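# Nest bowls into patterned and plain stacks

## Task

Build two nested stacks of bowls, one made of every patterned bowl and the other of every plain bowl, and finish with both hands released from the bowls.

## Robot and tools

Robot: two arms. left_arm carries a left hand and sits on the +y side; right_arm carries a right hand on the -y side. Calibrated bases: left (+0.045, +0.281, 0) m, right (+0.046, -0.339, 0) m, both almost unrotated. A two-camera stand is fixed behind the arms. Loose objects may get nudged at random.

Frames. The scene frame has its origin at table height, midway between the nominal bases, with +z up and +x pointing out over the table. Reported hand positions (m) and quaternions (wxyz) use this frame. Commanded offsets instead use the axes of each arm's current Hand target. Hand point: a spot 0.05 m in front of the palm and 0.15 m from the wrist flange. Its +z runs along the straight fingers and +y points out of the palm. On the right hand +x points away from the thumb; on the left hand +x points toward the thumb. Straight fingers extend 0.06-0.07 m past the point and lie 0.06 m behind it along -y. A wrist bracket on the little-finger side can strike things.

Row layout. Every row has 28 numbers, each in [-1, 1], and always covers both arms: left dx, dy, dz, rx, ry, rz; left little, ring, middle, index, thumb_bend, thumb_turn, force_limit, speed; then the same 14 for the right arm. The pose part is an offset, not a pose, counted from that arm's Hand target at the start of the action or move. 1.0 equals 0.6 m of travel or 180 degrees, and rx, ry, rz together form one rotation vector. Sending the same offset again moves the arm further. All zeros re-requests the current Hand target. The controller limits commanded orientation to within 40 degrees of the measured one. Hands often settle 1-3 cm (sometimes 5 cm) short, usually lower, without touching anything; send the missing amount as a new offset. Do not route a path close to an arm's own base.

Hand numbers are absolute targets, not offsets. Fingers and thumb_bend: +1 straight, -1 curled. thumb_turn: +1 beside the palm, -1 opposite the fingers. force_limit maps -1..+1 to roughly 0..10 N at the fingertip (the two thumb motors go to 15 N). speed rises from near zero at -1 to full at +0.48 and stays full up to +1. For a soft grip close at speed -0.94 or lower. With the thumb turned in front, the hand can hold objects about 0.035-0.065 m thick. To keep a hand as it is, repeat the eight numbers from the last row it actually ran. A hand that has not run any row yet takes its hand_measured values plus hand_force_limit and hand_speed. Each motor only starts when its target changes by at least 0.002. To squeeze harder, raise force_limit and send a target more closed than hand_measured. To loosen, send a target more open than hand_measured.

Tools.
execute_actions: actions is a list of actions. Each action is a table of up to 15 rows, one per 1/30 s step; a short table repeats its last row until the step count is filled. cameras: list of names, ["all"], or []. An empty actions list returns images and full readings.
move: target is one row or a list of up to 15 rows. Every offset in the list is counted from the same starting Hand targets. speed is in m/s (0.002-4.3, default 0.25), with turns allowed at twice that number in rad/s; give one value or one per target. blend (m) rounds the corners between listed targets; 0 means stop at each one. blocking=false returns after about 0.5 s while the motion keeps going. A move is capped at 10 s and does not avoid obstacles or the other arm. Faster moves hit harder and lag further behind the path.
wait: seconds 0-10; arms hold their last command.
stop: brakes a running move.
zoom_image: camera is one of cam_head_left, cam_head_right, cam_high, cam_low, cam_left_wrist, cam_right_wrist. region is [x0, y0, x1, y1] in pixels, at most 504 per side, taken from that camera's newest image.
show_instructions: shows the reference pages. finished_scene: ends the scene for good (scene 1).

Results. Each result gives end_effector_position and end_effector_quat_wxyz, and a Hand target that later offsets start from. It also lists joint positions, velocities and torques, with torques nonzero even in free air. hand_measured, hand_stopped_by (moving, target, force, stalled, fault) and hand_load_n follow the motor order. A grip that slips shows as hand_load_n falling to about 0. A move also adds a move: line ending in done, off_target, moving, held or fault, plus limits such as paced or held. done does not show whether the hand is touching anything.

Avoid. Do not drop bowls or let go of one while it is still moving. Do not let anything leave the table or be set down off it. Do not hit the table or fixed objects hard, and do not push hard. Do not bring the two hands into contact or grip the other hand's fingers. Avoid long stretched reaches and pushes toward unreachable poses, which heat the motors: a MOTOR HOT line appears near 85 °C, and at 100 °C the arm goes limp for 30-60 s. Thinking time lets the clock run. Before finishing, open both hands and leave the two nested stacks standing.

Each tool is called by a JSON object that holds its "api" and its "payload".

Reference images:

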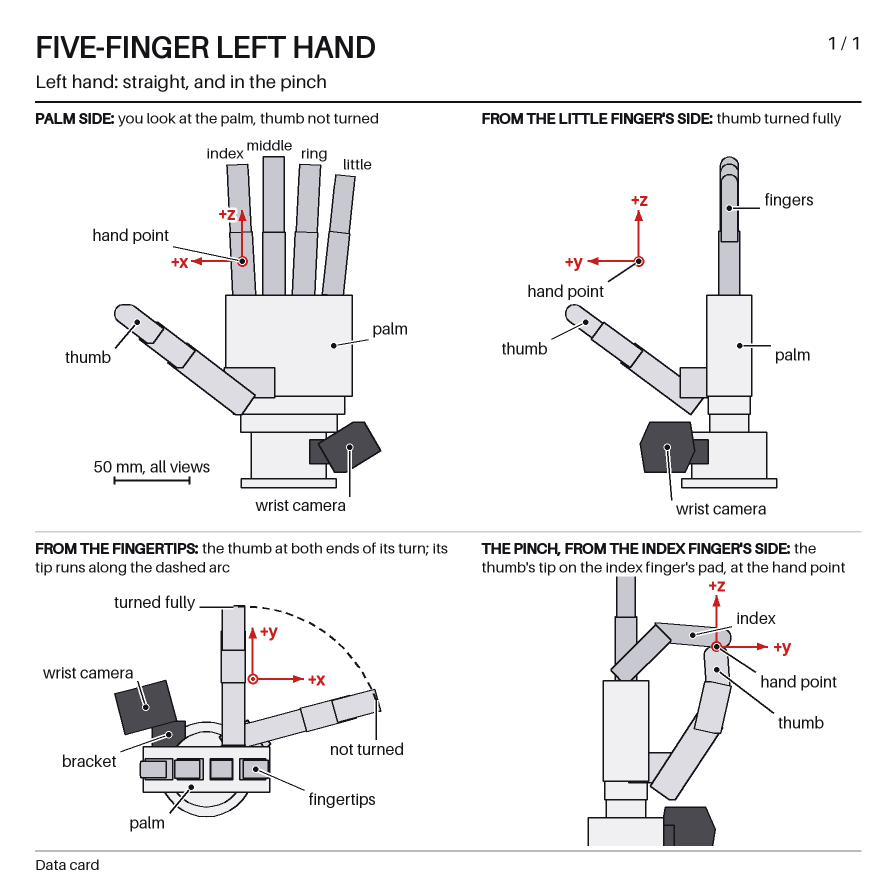

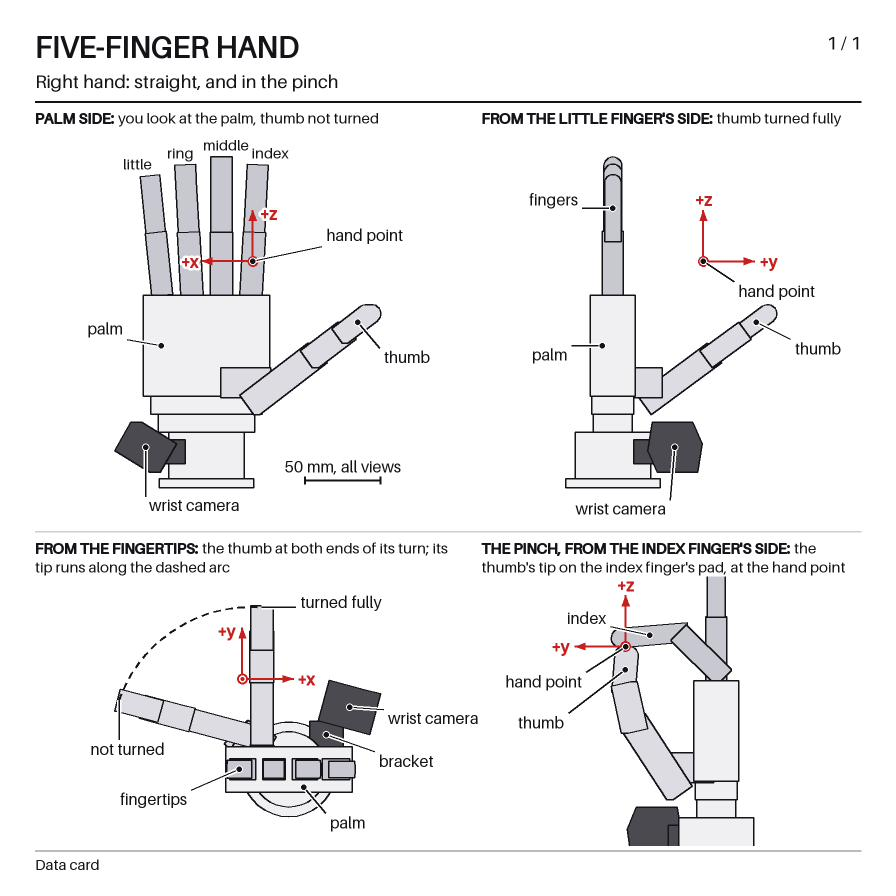

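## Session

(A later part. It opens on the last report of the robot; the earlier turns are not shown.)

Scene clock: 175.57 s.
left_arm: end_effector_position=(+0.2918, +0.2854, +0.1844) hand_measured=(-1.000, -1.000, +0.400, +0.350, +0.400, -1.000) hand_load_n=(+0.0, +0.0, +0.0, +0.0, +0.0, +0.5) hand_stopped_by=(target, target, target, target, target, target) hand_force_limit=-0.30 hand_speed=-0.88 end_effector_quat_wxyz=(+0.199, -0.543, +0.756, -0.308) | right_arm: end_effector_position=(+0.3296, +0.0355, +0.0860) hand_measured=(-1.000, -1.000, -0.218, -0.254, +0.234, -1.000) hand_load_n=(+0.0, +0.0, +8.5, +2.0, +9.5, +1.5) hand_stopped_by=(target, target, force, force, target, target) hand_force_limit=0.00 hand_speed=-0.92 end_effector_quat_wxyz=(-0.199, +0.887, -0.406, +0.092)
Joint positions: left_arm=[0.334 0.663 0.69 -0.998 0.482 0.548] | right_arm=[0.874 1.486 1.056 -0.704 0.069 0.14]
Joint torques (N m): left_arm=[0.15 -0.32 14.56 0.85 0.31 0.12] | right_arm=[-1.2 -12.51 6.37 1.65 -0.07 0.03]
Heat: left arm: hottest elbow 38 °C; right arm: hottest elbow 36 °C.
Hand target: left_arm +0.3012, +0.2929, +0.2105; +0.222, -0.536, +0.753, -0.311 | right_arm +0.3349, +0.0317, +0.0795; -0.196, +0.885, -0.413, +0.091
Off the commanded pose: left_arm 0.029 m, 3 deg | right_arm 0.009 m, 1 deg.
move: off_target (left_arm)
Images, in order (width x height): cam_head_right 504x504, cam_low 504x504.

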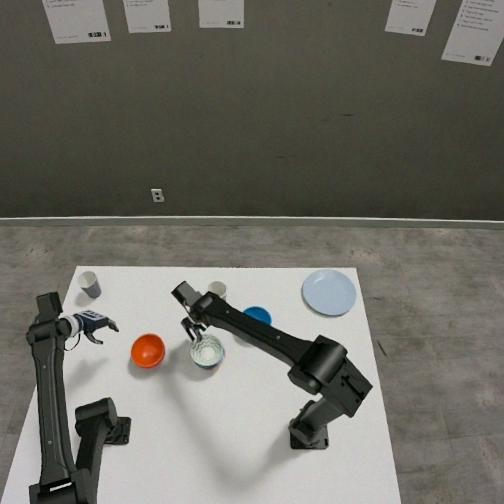

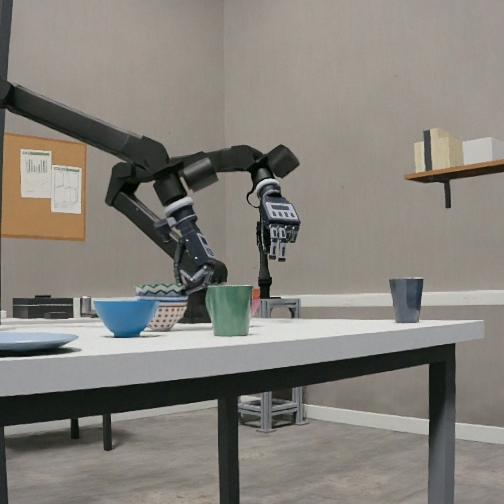

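{"api": "move", "payload": {"target": [0, 0, 0, 0, 0, 0, -1, -1, 0.4, 0.35, 0.4, -1, -0.3, -0.88, 0,-0.0028,-0.006, 0,0,0, -1, -1, -0.6, -0.7, 0.23, -1, 0.0, -0.92], "speed": 0.04, "cameras": ["cam_low", "cam_head_right"]}}

{"api": "zoom_image", "payload": {"camera": "cam_low", "region": [100, 220, 220, 340]}}

{"api": "zoom_image", "payload": {"camera": "cam_head_right", "region": [150, 290, 290, 430]}}

Scene clock: 176.60 s.
left_arm: end_effector_position=(+0.2918, +0.2854, +0.1844) hand_measured=(-1.000, -1.000, +0.400, +0.350, +0.400, -1.000) hand_load_n=(+0.0, +0.0, +0.0, +0.0, +0.0, +0.0) hand_stopped_by=(target, target, target, target, target, target) hand_force_limit=-0.30 hand_speed=-0.88 end_effector_quat_wxyz=(+0.199, -0.543, +0.756, -0.308) | right_arm: end_effector_position=(+0.3297, +0.0356, +0.0861) hand_measured=(-1.000, -1.000, -0.218, -0.254, +0.234, -1.000) hand_load_n=(+0.0, +0.0, +8.5, +1.5, +9.5, +1.5) hand_stopped_by=(target, target, force, force, target, target) hand_force_limit=0.00 hand_speed=-0.92 end_effector_quat_wxyz=(-0.199, +0.887, -0.406, +0.092)
Joint positions: left_arm=[0.334 0.663 0.69 -0.998 0.482 0.548] | right_arm=[0.874 1.486 1.056 -0.704 0.069 0.14]
Joint torques (N m): left_arm=[0.38 -0.26 14.56 0.84 0.31 0.12] | right_arm=[-1.2 -12.86 6.75 1.05 -0.07 0.03]
Heat: left arm: hottest elbow 38 °C; right arm: hottest elbow 36 °C.
Hand target: left_arm +0.3012, +0.2929, +0.2105; +0.222, -0.536, +0.753, -0.311 | right_arm +0.3349, +0.0318, +0.0835; -0.196, +0.885, -0.413, +0.091
Off the commanded pose: left_arm 0.029 m, 3 deg | right_arm 0.007 m, 1 deg.
move: off_target (left_arm)
Images, in order (width x height): cam_head_right 504x504, cam_low 504x504.

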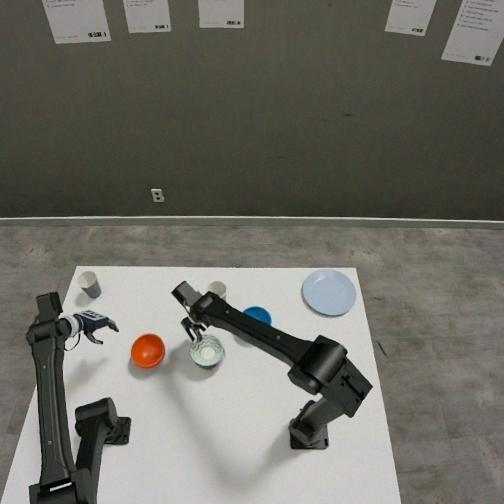

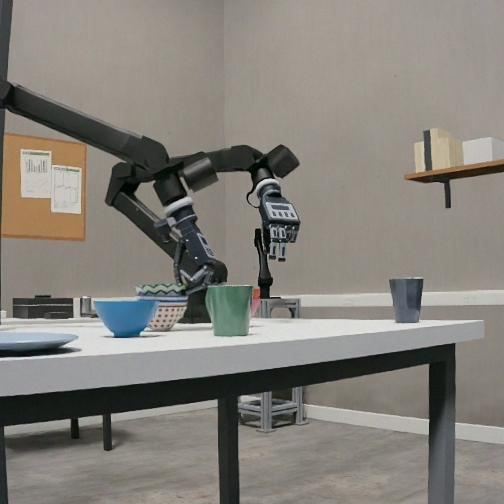

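Scaled by 4.200 from the camera's 504x504 image, which has a finer 720x720 frame.

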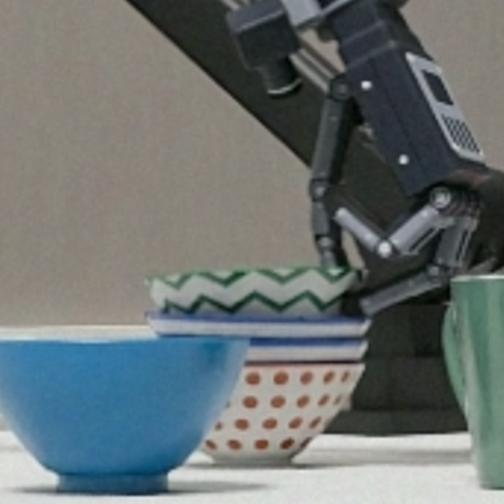

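Scaled by 3.600 from the camera's 504x504 image, which has a finer 720x720 frame.

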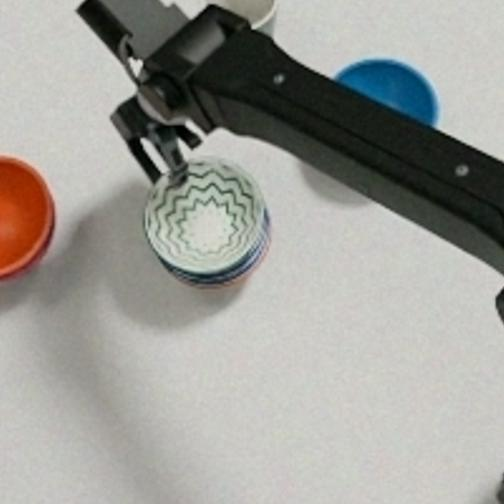

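{"api": "move", "payload": {"target": [0, 0, 0, 0, 0, 0, -1, -1, 0.4, 0.35, 0.4, -1, -0.3, -0.88, 0,-0.0056,-0.0121, 0,0,0, -1, -1, -0.6, -0.7, 0.23, -1, 0.0, -0.92], "speed": 0.04}}

Scene clock: 181.93 s.
left_arm: end_effector_position=(+0.2918, +0.2854, +0.1844) hand_measured=(-1.000, -1.000, +0.400, +0.350, +0.400, -1.000) hand_load_n=(+0.0, +0.0, +0.0, +0.0, +0.0, +0.0) hand_stopped_by=(target, target, target, target, target, target) hand_force_limit=-0.30 hand_speed=-0.88 end_effector_quat_wxyz=(+0.199, -0.543, +0.756, -0.308) | right_arm: end_effector_position=(+0.3291, +0.0346, +0.0858) hand_measured=(-1.000, -1.000, -0.218, -0.254, +0.234, -1.000) hand_load_n=(+0.0, +0.0, +8.5, +1.5, +9.5, +1.5) hand_stopped_by=(target, target, force, force, target, target) hand_force_limit=0.00 hand_speed=-0.92 end_effector_quat_wxyz=(-0.197, +0.888, -0.406, +0.092)
Joint positions: left_arm=[0.334 0.663 0.69 -0.998 0.482 0.548] | right_arm=[0.873 1.486 1.056 -0.708 0.069 0.14]
Joint torques (N m): left_arm=[0.32 -0.26 14.56 0.87 0.31 0.13] | right_arm=[-1.2 -13.63 7.62 0.1 -0.07 0.03]
Heat: left arm: hottest elbow 38 °C; right arm: hottest elbow 35 °C.
Hand target: left_arm +0.3012, +0.2929, +0.2105; +0.222, -0.536, +0.753, -0.311 | right_arm +0.3349, +0.0318, +0.0915; -0.196, +0.885, -0.413, +0.091
Off the commanded pose: left_arm 0.029 m, 3 deg | right_arm 0.009 m, 1 deg.
move: off_target (left_arm)

{"api": "move", "payload": {"target": [0, 0, 0, 0, 0, 0, -1, -1, 0.4, 0.35, 0.4, -1, -0.3, -0.88, 0,0,0, 0,0,0, -1, -1, 0.3, 0.25, 0.55, -1, 0.0, -0.4], "speed": 0.04, "cameras": ["cam_low", "cam_head_right", "cam_right_wrist"]}}

{"api": "zoom_image", "payload": {"camera": "cam_low", "region": [100, 220, 220, 340]}}

Scene clock: 183.73 s.
left_arm: end_effector_position=(+0.2918, +0.2854, +0.1844) hand_measured=(-1.000, -1.000, +0.400, +0.350, +0.400, -1.000) hand_load_n=(+0.0, +0.0, +0.0, +0.0, +0.0, +0.0) hand_stopped_by=(target, target, target, target, target, target) hand_force_limit=-0.30 hand_speed=-0.88 end_effector_quat_wxyz=(+0.199, -0.543, +0.756, -0.308) | right_arm: end_effector_position=(+0.3290, +0.0339, +0.0880) hand_measured=(-1.000, -1.000, +0.300, +0.250, +0.550, -1.000) hand_load_n=(+0.0, +0.0, -0.5, +0.5, +0.0, +0.0) hand_stopped_by=(target, target, target, target, target, target) hand_force_limit=0.00 hand_speed=-0.40 end_effector_quat_wxyz=(-0.198, +0.887, -0.406, +0.091)
Joint positions: left_arm=[0.334 0.663 0.69 -0.998 0.482 0.548] | right_arm=[0.872 1.48 1.056 -0.711 0.067 0.14]
Joint torques (N m): left_arm=[0.32 -0.44 14.56 0.87 0.32 0.12] | right_arm=[-1.03 -13.74 7.66 0.39 -0.01 0.03]
Heat: left arm: hottest elbow 38 °C; right arm: hottest elbow 35 °C.
Hand target: left_arm +0.3012, +0.2929, +0.2105; +0.222, -0.536, +0.753, -0.311 | right_arm +0.3349, +0.0317, +0.0913; -0.196, +0.885, -0.413, +0.091
Off the commanded pose: left_arm 0.029 m, 3 deg | right_arm 0.007 m, 1 deg.
move: off_target (left_arm)
camera_calibration:
cam_right_wrist: T_world_to_cam=[[-0.529288, -0.765132, -0.366644, 0.229294], [-0.831417, 0.381602, 0.403889, 0.221982], [-0.169116, 0.518607, -0.838121, 0.225507], [0, 0, 0, 1]] pos_world=[0.344059, -0.0262179, 0.183416]
Images, in order (width x height): cam_head_right 504x504, cam_low 504x504, cam_right_wrist 504x504.

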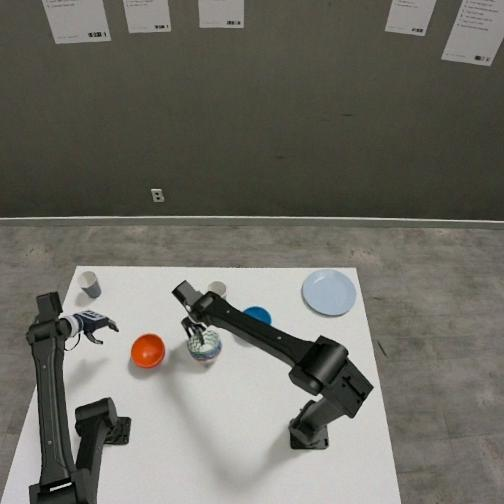

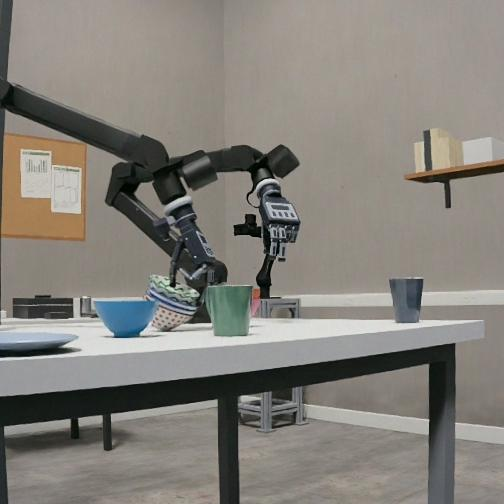

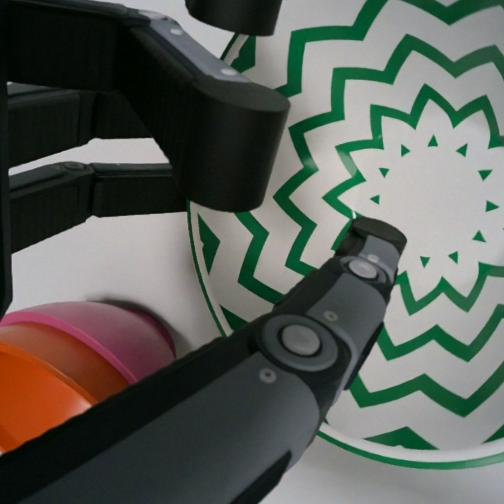

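Scaled by 4.200 from the camera's 504x504 image, which has a finer 720x720 frame.

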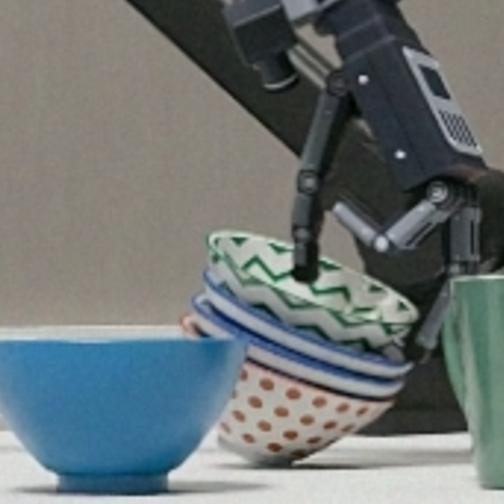

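{"api": "zoom_image", "payload": {"camera": "cam_low", "region": [150, 270, 230, 340]}}

{"api": "zoom_image", "payload": {"camera": "cam_head_right", "region": [150, 290, 290, 430]}}

{"api": "zoom_image", "payload": {"camera": "cam_right_wrist", "region": [0, 0, 504, 504]}}

Scaled by 6.300 from the camera's 504x504 image, which has a finer 720x720 frame.

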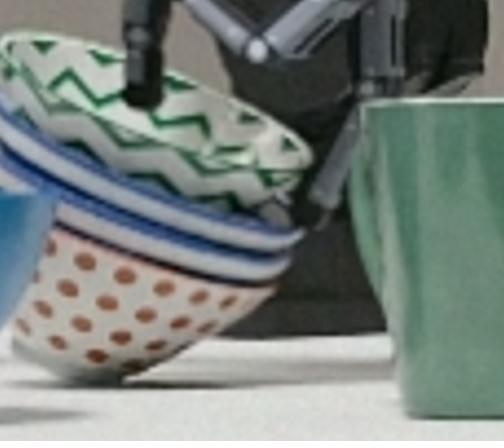

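Scaled by 3.600 from the camera's 504x504 image, which has a finer 720x720 frame.

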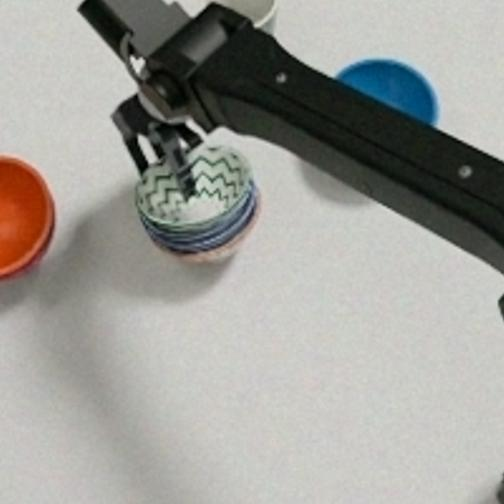

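Scaled by 1.000.

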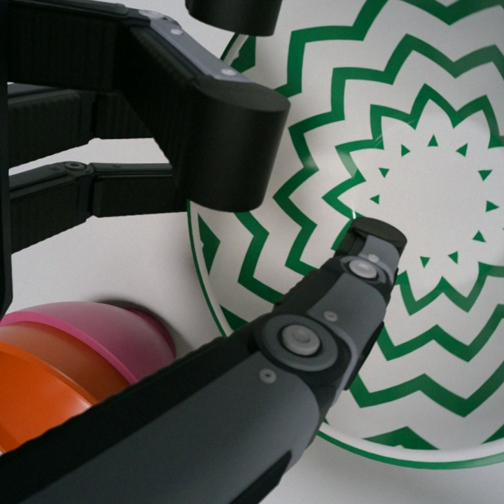

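{"api": "move", "payload": {"target": [0, 0, 0, 0, 0, 0, -1, -1, 0.4, 0.35, 0.4, -1, -0.3, -0.88, 0,-0.0141,-0.0302, 0,0,0, -1, -1, 0.3, 0.25, 0.55, -1, 0.0, -0.4], "speed": 0.03, "cameras": ["cam_low", "cam_head_right", "cam_right_wrist"]}}

{"api": "zoom_image", "payload": {"camera": "cam_low", "region": [120, 250, 240, 340]}}

Scene clock: 188.83 s.
left_arm: end_effector_position=(+0.2918, +0.2854, +0.1844) hand_measured=(-1.000, -1.000, +0.400, +0.350, +0.400, -1.000) hand_load_n=(+0.0, +0.0, +0.0, +0.0, +0.0, +0.0) hand_stopped_by=(target, target, target, target, target, target) hand_force_limit=-0.30 hand_speed=-0.88 end_effector_quat_wxyz=(+0.199, -0.543, +0.756, -0.308) | right_arm: end_effector_position=(+0.3244, +0.0285, +0.0961) hand_measured=(-1.000, -1.000, +0.300, +0.250, +0.550, -1.000) hand_load_n=(+0.5, +0.5, -0.5, +0.5, +0.0, +0.5) hand_stopped_by=(target, target, target, target, target, target) hand_force_limit=0.00 hand_speed=-0.40 end_effector_quat_wxyz=(-0.188, +0.890, -0.407, +0.088)
Joint positions: left_arm=[0.334 0.663 0.69 -0.998 0.482 0.548] | right_arm=[0.872 1.467 1.069 -0.76 0.067 0.14]
Joint torques (N m): left_arm=[0.38 -0.32 14.56 0.84 0.31 0.12] | right_arm=[-1.08 -13.74 8.96 0.09 -0.01 0.03]
Heat: left arm: hottest elbow 38 °C; right arm: hottest elbow 35 °C.
Hand target: left_arm +0.3012, +0.2929, +0.2105; +0.222, -0.536, +0.753, -0.311 | right_arm +0.3350, +0.0317, +0.1115; -0.196, +0.885, -0.413, +0.091
Off the commanded pose: left_arm 0.029 m, 3 deg | right_arm 0.019 m, 1 deg.
move: off_target (left_arm, right_arm)
camera_calibration:
cam_right_wrist: T_world_to_cam=[[-0.534508, -0.771204, -0.345753, 0.225576], [-0.825487, 0.388617, 0.409327, 0.214406], [-0.181309, 0.504203, -0.844338, 0.239325], [0, 0, 0, 1]] pos_world=[0.340953, -0.0300245, 0.192303]
Images, in order (width x height): cam_head_right 504x504, cam_low 504x504, cam_right_wrist 504x504.

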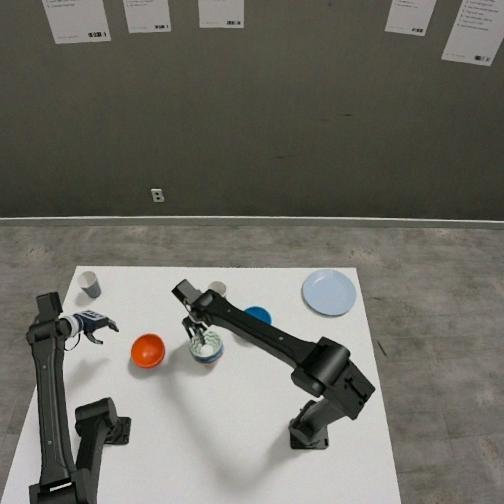

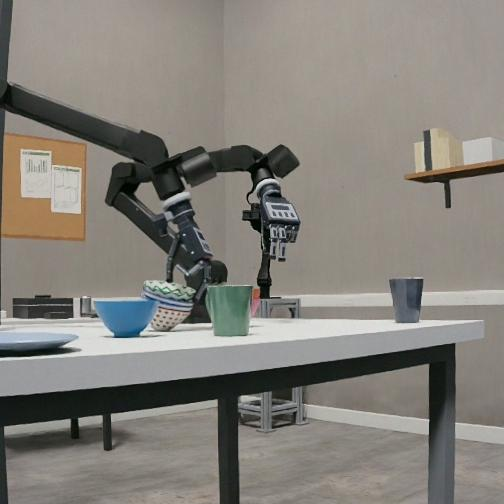

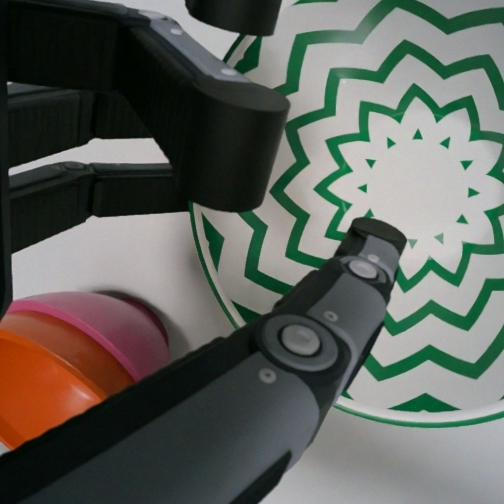

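Scaled by 4.200 from the camera's 504x504 image, which has a finer 720x720 frame.

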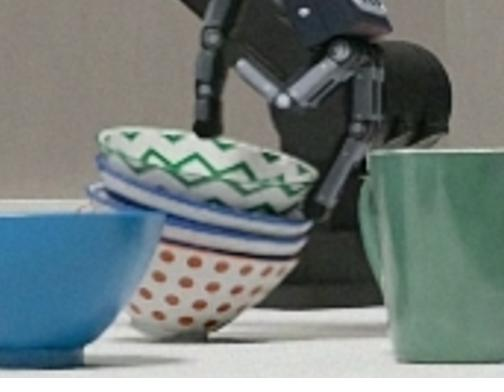

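{"api": "move", "payload": {"target": [0, 0, 0, 0, 0, 0, -1, -1, 0.4, 0.35, 0.4, -1, -0.3, -0.88, 0,-0.0106,-0.0227, 0,0,0, -1, -1, 0.3, 0.25, 0.55, -1, 0.0, -0.4], "speed": 0.03, "cameras": ["cam_low", "cam_head_right", "cam_right_wrist"]}}

{"api": "zoom_image", "payload": {"camera": "cam_low", "region": [120, 250, 240, 340]}}

Scene clock: 190.10 s.
left_arm: end_effector_position=(+0.2918, +0.2854, +0.1844) hand_measured=(-1.000, -1.000, +0.400, +0.350, +0.400, -1.000) hand_load_n=(+0.0, +0.0, +0.0, +0.0, +0.0, +0.0) hand_stopped_by=(target, target, target, target, target, target) hand_force_limit=-0.30 hand_speed=-0.88 end_effector_quat_wxyz=(+0.199, -0.543, +0.756, -0.308) | right_arm: end_effector_position=(+0.3200, +0.0235, +0.1040) hand_measured=(-1.000, -1.000, +0.300, +0.250, +0.550, -1.000) hand_load_n=(+0.0, +0.0, -1.5, +0.5, +0.0, +0.0) hand_stopped_by=(target, target, target, target, target, target) hand_force_limit=0.00 hand_speed=-0.40 end_effector_quat_wxyz=(-0.176, +0.892, -0.408, +0.085)
Joint positions: left_arm=[0.334 0.663 0.69 -0.998 0.482 0.548] | right_arm=[0.872 1.458 1.085 -0.809 0.066 0.14]
Joint torques (N m): left_arm=[0.38 -0.09 14.56 0.85 0.31 0.12] | right_arm=[-1.08 -14.04 9.8 0.4 0.02 0.02]
Heat: left arm: hottest elbow 38 °C; right arm: hottest elbow 35 °C.
Hand target: left_arm +0.3012, +0.2929, +0.2105; +0.222, -0.536, +0.753, -0.311 | right_arm +0.3350, +0.0318, +0.1265; -0.196, +0.885, -0.413, +0.091
Off the commanded pose: left_arm 0.029 m, 3 deg | right_arm 0.028 m, 3 deg.
move: off_target (left_arm, right_arm)
camera_calibration:
cam_right_wrist: T_world_to_cam=[[-0.53968, -0.777481, -0.322907, 0.221522], [-0.818901, 0.39582, 0.415604, 0.206571], [-0.195311, 0.488722, -0.850296, 0.253101], [0, 0, 0, 1]] pos_world=[0.338146, -0.0332324, 0.20089]
Images, in order (width x height): cam_head_right 504x504, cam_low 504x504, cam_right_wrist 504x504.

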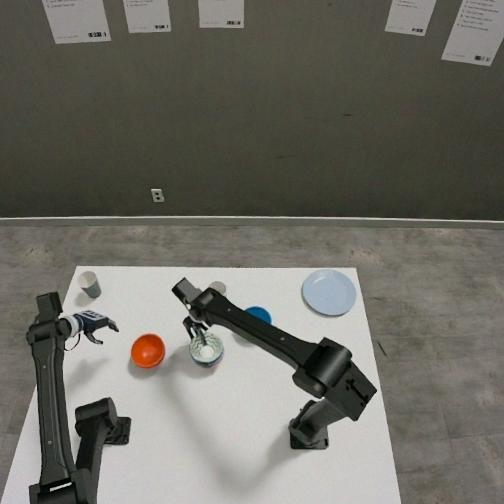

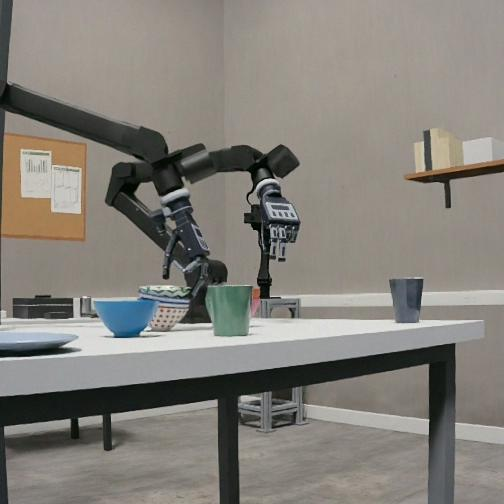

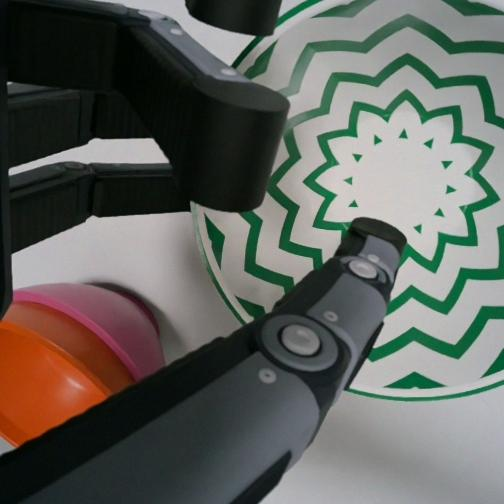

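Scaled by 4.200 from the camera's 504x504 image, which has a finer 720x720 frame.

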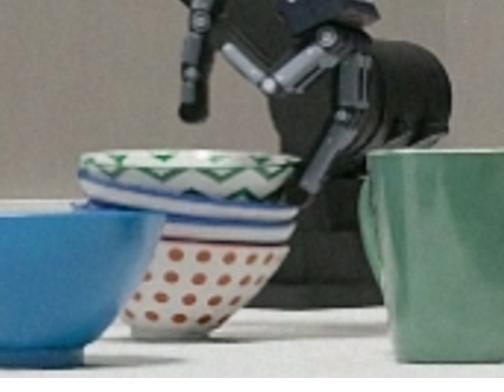

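{"api": "wait", "payload": {"seconds": 0, "cameras": ["cam_low", "cam_head_right", "cam_high", "cam_right_wrist"]}}

{"api": "zoom_image", "payload": {"camera": "cam_low", "region": [120, 240, 240, 340]}}

{"api": "zoom_image", "payload": {"camera": "cam_high", "region": [180, 80, 330, 230]}}

Scene clock: 192.40 s.
left_arm: end_effector_position=(+0.2918, +0.2854, +0.1844) hand_measured=(-1.000, -1.000, +0.400, +0.350, +0.400, -1.000) hand_load_n=(+0.0, +0.0, +0.0, +0.0, +0.0, +0.0) hand_stopped_by=(target, target, target, target, target, target) hand_force_limit=-0.30 hand_speed=-0.88 end_effector_quat_wxyz=(+0.199, -0.543, +0.756, -0.308) | right_arm: end_effector_position=(+0.3199, +0.0234, +0.1039) hand_measured=(-1.000, -1.000, +0.300, +0.250, +0.550, -1.000) hand_load_n=(+0.0, +0.0, -1.0, +0.5, +0.0, +0.0) hand_stopped_by=(target, target, target, target, target, target) hand_force_limit=0.00 hand_speed=-0.40 end_effector_quat_wxyz=(-0.176, +0.892, -0.408, +0.085)
Joint positions: left_arm=[0.334 0.663 0.69 -0.998 0.482 0.548] | right_arm=[0.872 1.458 1.085 -0.81 0.066 0.14]
Joint torques (N m): left_arm=[0.32 -0.21 14.58 0.84 0.31 0.12] | right_arm=[-1.08 -14.1 9.87 0.46 0.03 0.03]
Heat: left arm: hottest elbow 38 °C; right arm: hottest elbow 35 °C.
Hand target: left_arm +0.3012, +0.2929, +0.2105; +0.222, -0.536, +0.753, -0.311 | right_arm +0.3350, +0.0317, +0.1265; -0.196, +0.885, -0.413, +0.091
Off the commanded pose: left_arm 0.029 m, 3 deg | right_arm 0.028 m, 3 deg.
camera_calibration:
cam_right_wrist: T_world_to_cam=[[-0.53982, -0.77753, -0.322555, 0.221443], [-0.818763, 0.395987, 0.415718, 0.206425], [-0.195506, 0.488509, -0.850374, 0.253156], [0, 0, 0, 1]] pos_world=[0.338046, -0.0332324, 0.20089]
Images, in order (width x height): cam_head_right 504x504, cam_high 504x504, cam_low 504x504, cam_right_wrist 504x504.

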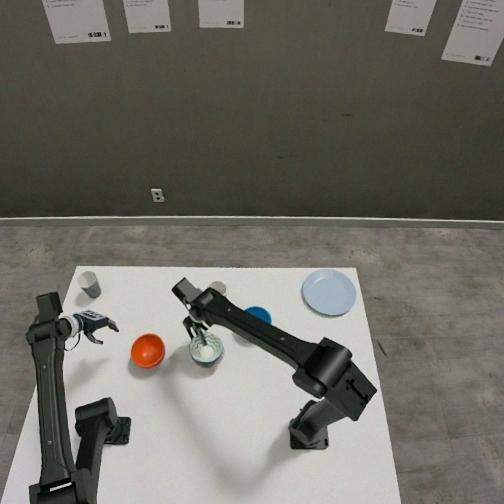

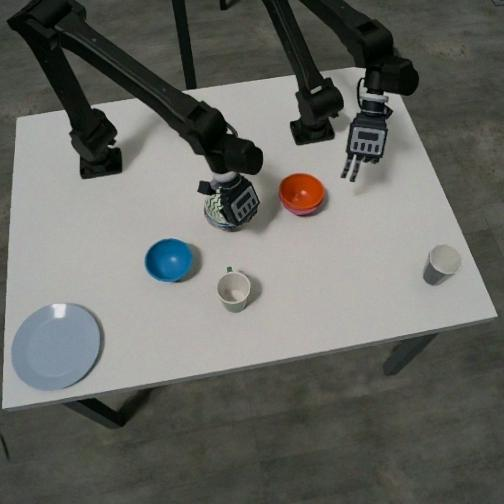

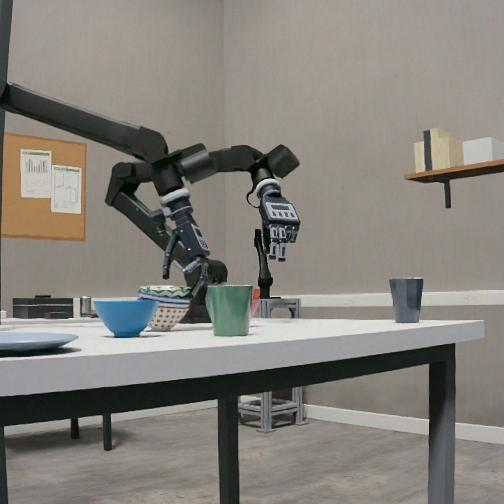

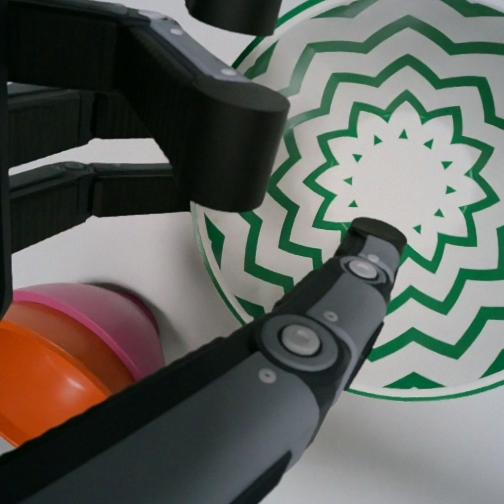

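Scaled by 4.200 from the camera's 504x504 image, which has a finer 720x720 frame.

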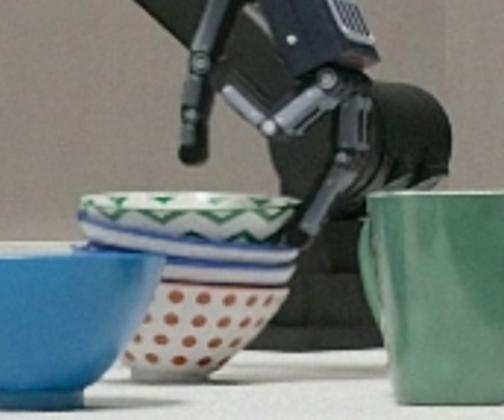

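Scaled by 3.360 from the camera's 504x504 image, which has a finer 720x720 frame.

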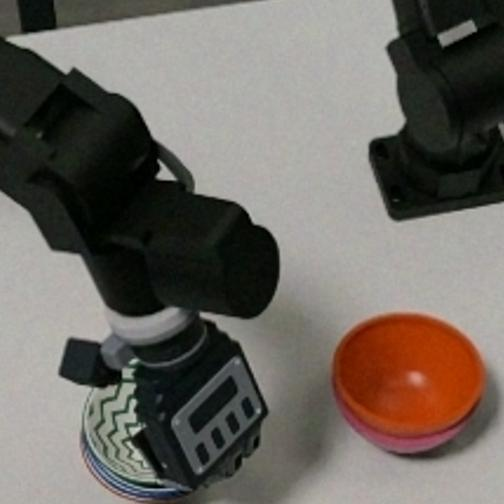

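{"api": "move", "payload": {"target": [0,0,0,0,0,0,-1,-1,0.4,0.35,0.4,-1,-0.3,-0.88,0,-0.007,-0.015,0,0,0,-1,-1,0.3,0.25,0.55,-1,0.0,-0.4], "speed": 0.05}}

{"api": "wait", "payload": {"seconds": 0, "cameras": ["cam_low", "cam_head_left", "cam_right_wrist"]}}

{"api": "zoom_image", "payload": {"camera": "cam_low", "region": [120, 240, 240, 340]}}

Scene clock: 194.10 s.
left_arm: end_effector_position=(+0.2918, +0.2854, +0.1844) hand_measured=(-1.000, -1.000, +0.400, +0.350, +0.400, -1.000) hand_load_n=(+0.0, +0.0, +0.0, +0.0, +0.0, +0.0) hand_stopped_by=(target, target, target, target, target, target) hand_force_limit=-0.30 hand_speed=-0.88 end_effector_quat_wxyz=(+0.199, -0.543, +0.756, -0.308) | right_arm: end_effector_position=(+0.3167, +0.0194, +0.1067) hand_measured=(-1.000, -1.000, +0.300, +0.250, +0.550, -1.000) hand_load_n=(+0.0, +0.0, +0.0, +0.0, +0.0, +0.0) hand_stopped_by=(target, target, target, target, target, target) hand_force_limit=0.00 hand_speed=-0.40 end_effector_quat_wxyz=(-0.167, +0.894, -0.408, +0.082)
Joint positions: left_arm=[0.334 0.663 0.69 -0.998 0.482 0.548] | right_arm=[0.872 1.455 1.092 -0.84 0.066 0.14]
Joint torques (N m): left_arm=[0.26 -0.15 14.52 0.83 0.31 0.13] | right_arm=[-1.03 -14.56 10.51 0.55 0.03 0.03]
Heat: left arm: hottest elbow 38 °C; right arm: hottest elbow 35 °C.
Hand target: left_arm +0.3012, +0.2929, +0.2105; +0.222, -0.536, +0.753, -0.311 | right_arm +0.3350, +0.0317, +0.1363; -0.196, +0.885, -0.413, +0.091
Off the commanded pose: left_arm 0.029 m, 3 deg | right_arm 0.037 m, 4 deg.
move: off_target (left_arm, right_arm)

Scene clock: 194.10 s.
left_arm: end_effector_position=(+0.2918, +0.2854, +0.1844) hand_measured=(-1.000, -1.000, +0.400, +0.350, +0.400, -1.000) hand_load_n=(+0.0, +0.0, +0.0, +0.0, +0.0, +0.0) hand_stopped_by=(target, target, target, target, target, target) hand_force_limit=-0.30 hand_speed=-0.88 end_effector_quat_wxyz=(+0.199, -0.543, +0.756, -0.308) | right_arm: end_effector_position=(+0.3167, +0.0194, +0.1067) hand_measured=(-1.000, -1.000, +0.300, +0.250, +0.550, -1.000) hand_load_n=(+0.0, +0.0, +0.0, +0.0, +0.0, +0.0) hand_stopped_by=(target, target, target, target, target, target) hand_force_limit=0.00 hand_speed=-0.40 end_effector_quat_wxyz=(-0.167, +0.894, -0.408, +0.082)
Joint positions: left_arm=[0.334 0.663 0.69 -0.998 0.482 0.548] | right_arm=[0.872 1.455 1.092 -0.84 0.066 0.14]
Joint torques (N m): left_arm=[0.26 -0.15 14.52 0.83 0.31 0.13] | right_arm=[-1.03 -14.56 10.51 0.55 0.03 0.03]
Heat: left arm: hottest elbow 38 °C; right arm: hottest elbow 35 °C.
Hand target: left_arm +0.3012, +0.2929, +0.2105; +0.222, -0.536, +0.753, -0.311 | right_arm +0.3350, +0.0317, +0.1363; -0.196, +0.885, -0.413, +0.091
Off the commanded pose: left_arm 0.029 m, 3 deg | right_arm 0.037 m, 4 deg.
camera_calibration:
cam_right_wrist: T_world_to_cam=[[-0.544074, -0.782122, -0.303756, 0.216852], [-0.813278, 0.40258, 0.420129, 0.201899], [-0.206306, 0.47562, -0.855116, 0.261055], [0, 0, 0, 1]] pos_world=[0.336041, -0.0358383, 0.204279]
Images, in order (width x height): cam_head_left 504x504, cam_low 504x504, cam_right_wrist 504x504.

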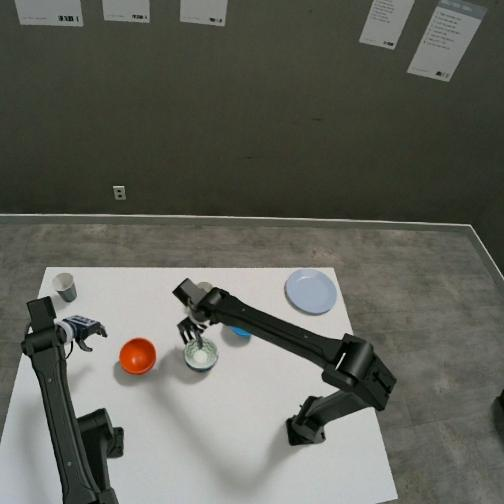

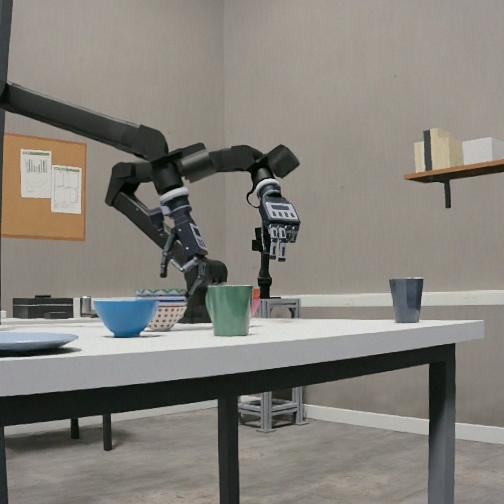

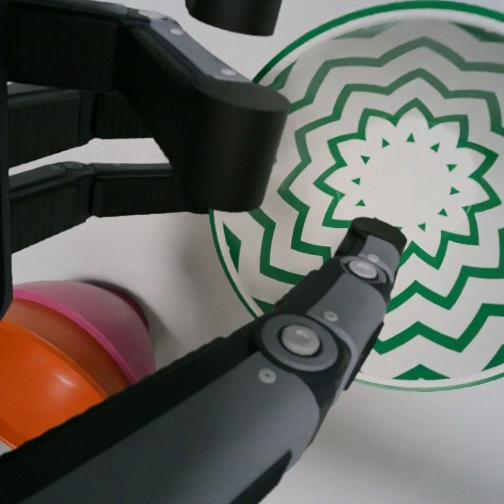

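Scaled by 4.200 from the camera's 504x504 image, which has a finer 720x720 frame.

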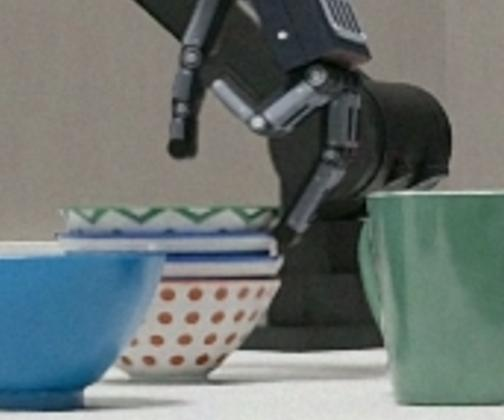

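{"api": "move", "payload": {"target": [0,0,0,0,0,0,-1,-1,0.4,0.35,0.4,-1,-0.3,-0.88,0,-0.045,0.021,0,0,0,-1,-1,0.3,0.25,0.55,-1,0.0,-0.4], "speed": 0.06}}

{"api": "wait", "payload": {"seconds": 0, "cameras": ["cam_low"]}}

{"api": "zoom_image", "payload": {"camera": "cam_low", "region": [120, 240, 240, 340]}}

Scene clock: 195.93 s.
left_arm: end_effector_position=(+0.2918, +0.2854, +0.1844) hand_measured=(-1.000, -1.000, +0.400, +0.350, +0.400, -1.000) hand_load_n=(+0.0, +0.0, +0.0, -0.5, +0.0, +0.0) hand_stopped_by=(target, target, target, target, target, target) hand_force_limit=-0.30 hand_speed=-0.88 end_effector_quat_wxyz=(+0.199, -0.543, +0.756, -0.308) | right_arm: end_effector_position=(+0.3386, +0.0397, +0.1189) hand_measured=(-1.000, -1.000, +0.300, +0.250, +0.550, -1.000) hand_load_n=(+0.0, +0.0, +0.0, +0.0, -0.5, +0.0) hand_stopped_by=(target, target, target, target, target, target) hand_force_limit=0.00 hand_speed=-0.40 end_effector_quat_wxyz=(-0.180, +0.890, -0.411, +0.085)
Joint positions: left_arm=[0.334 0.663 0.69 -0.998 0.482 0.548] | right_arm=[0.863 1.5 1.171 -0.846 0.064 0.14]
Joint torques (N m): left_arm=[0.26 -0.32 14.6 0.88 0.31 0.12] | right_arm=[-1.2 -13.04 10.81 0.62 -0.04 -0.07]
Heat: left arm: hottest elbow 39 °C; right arm: hottest elbow 35 °C.
Hand target: left_arm +0.3012, +0.2929, +0.2105; +0.222, -0.536, +0.753, -0.311 | right_arm +0.3577, +0.0509, +0.1364; -0.196, +0.885, -0.413, +0.091
Off the commanded pose: left_arm 0.029 m, 3 deg | right_arm 0.028 m, 2 deg.
move: off_target (left_arm, right_arm)

Scene clock: 195.93 s.
left_arm: end_effector_position=(+0.2918, +0.2854, +0.1844) hand_measured=(-1.000, -1.000, +0.400, +0.350, +0.400, -1.000) hand_load_n=(+0.0, +0.0, +0.0, -0.5, +0.0, +0.0) hand_stopped_by=(target, target, target, target, target, target) hand_force_limit=-0.30 hand_speed=-0.88 end_effector_quat_wxyz=(+0.199, -0.543, +0.756, -0.308) | right_arm: end_effector_position=(+0.3386, +0.0397, +0.1189) hand_measured=(-1.000, -1.000, +0.300, +0.250, +0.550, -1.000) hand_load_n=(+0.0, +0.0, +0.0, +0.0, -0.5, +0.0) hand_stopped_by=(target, target, target, target, target, target) hand_force_limit=0.00 hand_speed=-0.40 end_effector_quat_wxyz=(-0.180, +0.890, -0.411, +0.085)
Joint positions: left_arm=[0.334 0.663 0.69 -0.998 0.482 0.548] | right_arm=[0.863 1.5 1.171 -0.846 0.064 0.14]
Joint torques (N m): left_arm=[0.26 -0.32 14.6 0.88 0.31 0.12] | right_arm=[-1.2 -13.04 10.81 0.62 -0.04 -0.07]
Heat: left arm: hottest elbow 39 °C; right arm: hottest elbow 35 °C.
Hand target: left_arm +0.3012, +0.2929, +0.2105; +0.222, -0.536, +0.753, -0.311 | right_arm +0.3577, +0.0509, +0.1364; -0.196, +0.885, -0.413, +0.091
Off the commanded pose: left_arm 0.029 m, 3 deg | right_arm 0.028 m, 2 deg.
Images, in order (width x height): cam_low 504x504.

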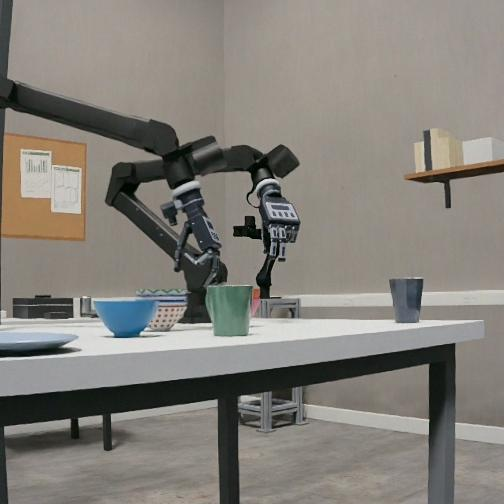

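Scaled by 4.200 from the camera's 504x504 image, which has a finer 720x720 frame.

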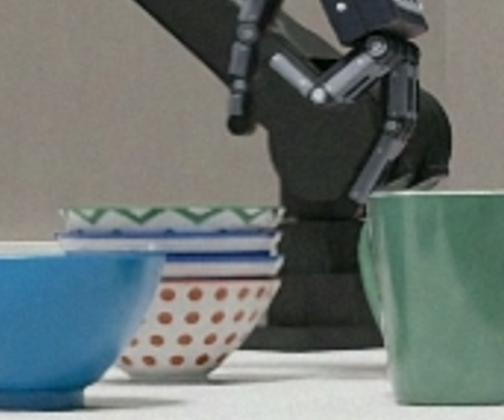

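{"api": "move", "payload": {"target": [[-0.124,0.0755,-0.1105,0,-0.098,-0.0985,-1,-1,0.4,0.35,0.4,-1,-0.3,-0.88,0.0848,-0.0778,-0.1175,0.0552,0.0256,0.0366,-1,-1,0.4,0.35,0.45,-1,0.0,-0.4],[-0.2476,0.1511,-0.2211,0,-0.196,-0.197,-1,-1,0.4,0.35,0.4,-1,-0.3,-0.88,0.3606,0.0305,-0.076,0.1104,0.0512,0.0732,-1,-1,0.4,0.35,0.45,-1,0.0,-0.4]], "speed": 0.2, "blend": [0.03,0], "cameras": ["cam_head_left","cam_head_right","cam_low"]}}

Scene clock: 202.03 s.
left_arm: end_effector_position=(+0.1968, +0.4660, +0.2148) hand_measured=(-1.000, -1.000, +0.400, +0.350, +0.400, -1.000) hand_load_n=(+0.0, +0.0, +0.0, +0.0, +0.0, +0.5) hand_stopped_by=(target, target, target, target, target, target) hand_force_limit=-0.30 hand_speed=-0.88 end_effector_quat_wxyz=(-0.303, +0.811, -0.461, +0.196) | right_arm: end_effector_position=(+0.4661, -0.1324, +0.1637) hand_measured=(-1.000, -1.000, +0.400, +0.350, +0.450, -1.000) hand_load_n=(+0.0, +0.0, +0.0, +0.0, +0.0, +0.0) hand_stopped_by=(target, target, target, target, target, target) hand_force_limit=0.00 hand_speed=-0.40 end_effector_quat_wxyz=(-0.313, +0.778, -0.508, +0.198)
Joint positions: left_arm=[1.21 0.661 0.774 -1.105 0.487 0.566] | right_arm=[0.386 1.236 0.942 -0.518 -0.033 -0.021]
Joint torques (N m): left_arm=[0.32 0.73 14.46 2.03 0.2 -0.05] | right_arm=[-1.03 -11.75 6.9 2.21 -0.12 -0.15]
Heat: left arm: hottest elbow 38 °C; right arm: hottest elbow 36 °C.
Hand target: left_arm +0.2005, +0.4850, +0.2403; -0.332, +0.804, -0.455, +0.189 | right_arm +0.4692, -0.1380, +0.1698; -0.321, +0.775, -0.504, +0.208
Off the commanded pose: left_arm 0.032 m, 4 deg | right_arm 0.009 m, 2 deg.
move: off_target (left_arm)
Images, in order (width x height): cam_head_left 504x504, cam_head_right 504x504, cam_low 504x504.

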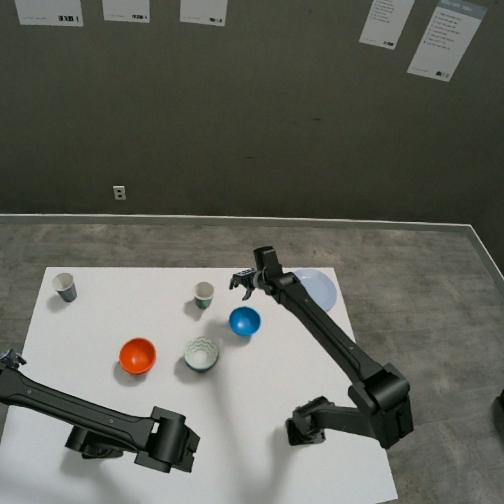

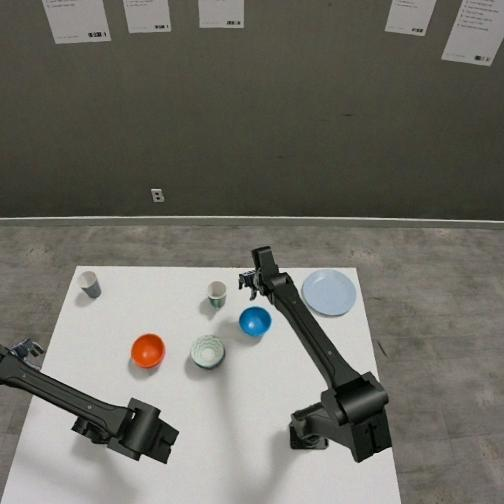

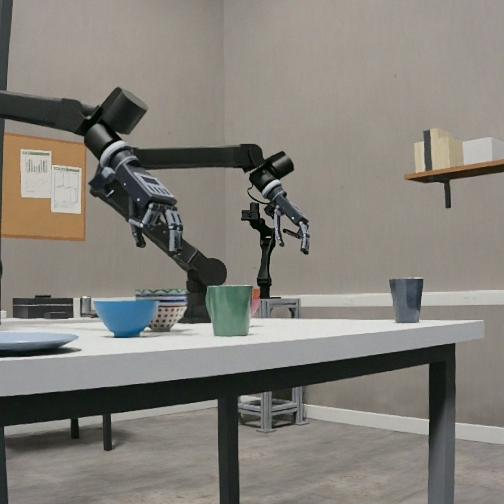

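{"api": "zoom_image", "payload": {"camera": "cam_head_left", "region": [170, 240, 310, 380]}}

{"api": "zoom_image", "payload": {"camera": "cam_head_right", "region": [180, 240, 320, 380]}}

{"api": "zoom_image", "payload": {"camera": "cam_low", "region": [80, 190, 220, 350]}}

Scaled by 3.600 from the camera's 504x504 image, which has a finer 720x720 frame.

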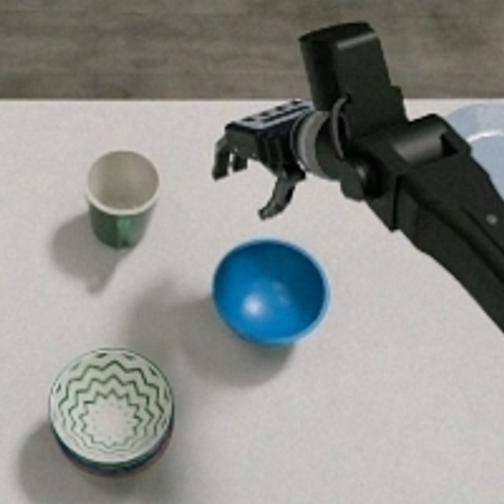

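Scaled by 3.600 from the camera's 504x504 image, which has a finer 720x720 frame.

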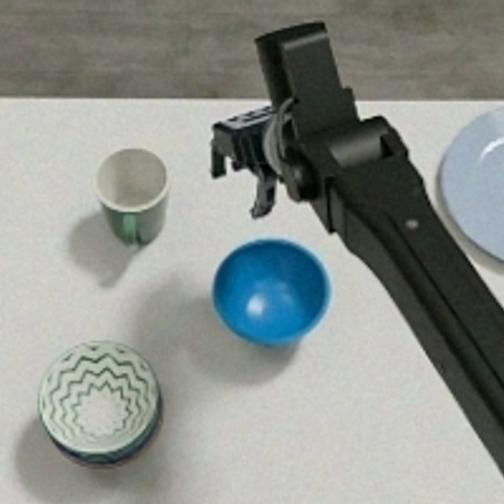

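Scaled by 3.150 from the camera's 504x504 image, which has a finer 720x720 frame.

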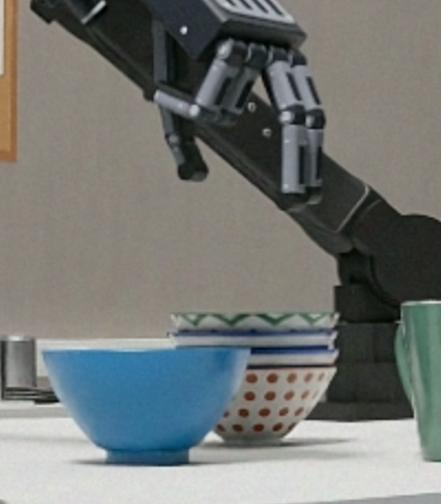

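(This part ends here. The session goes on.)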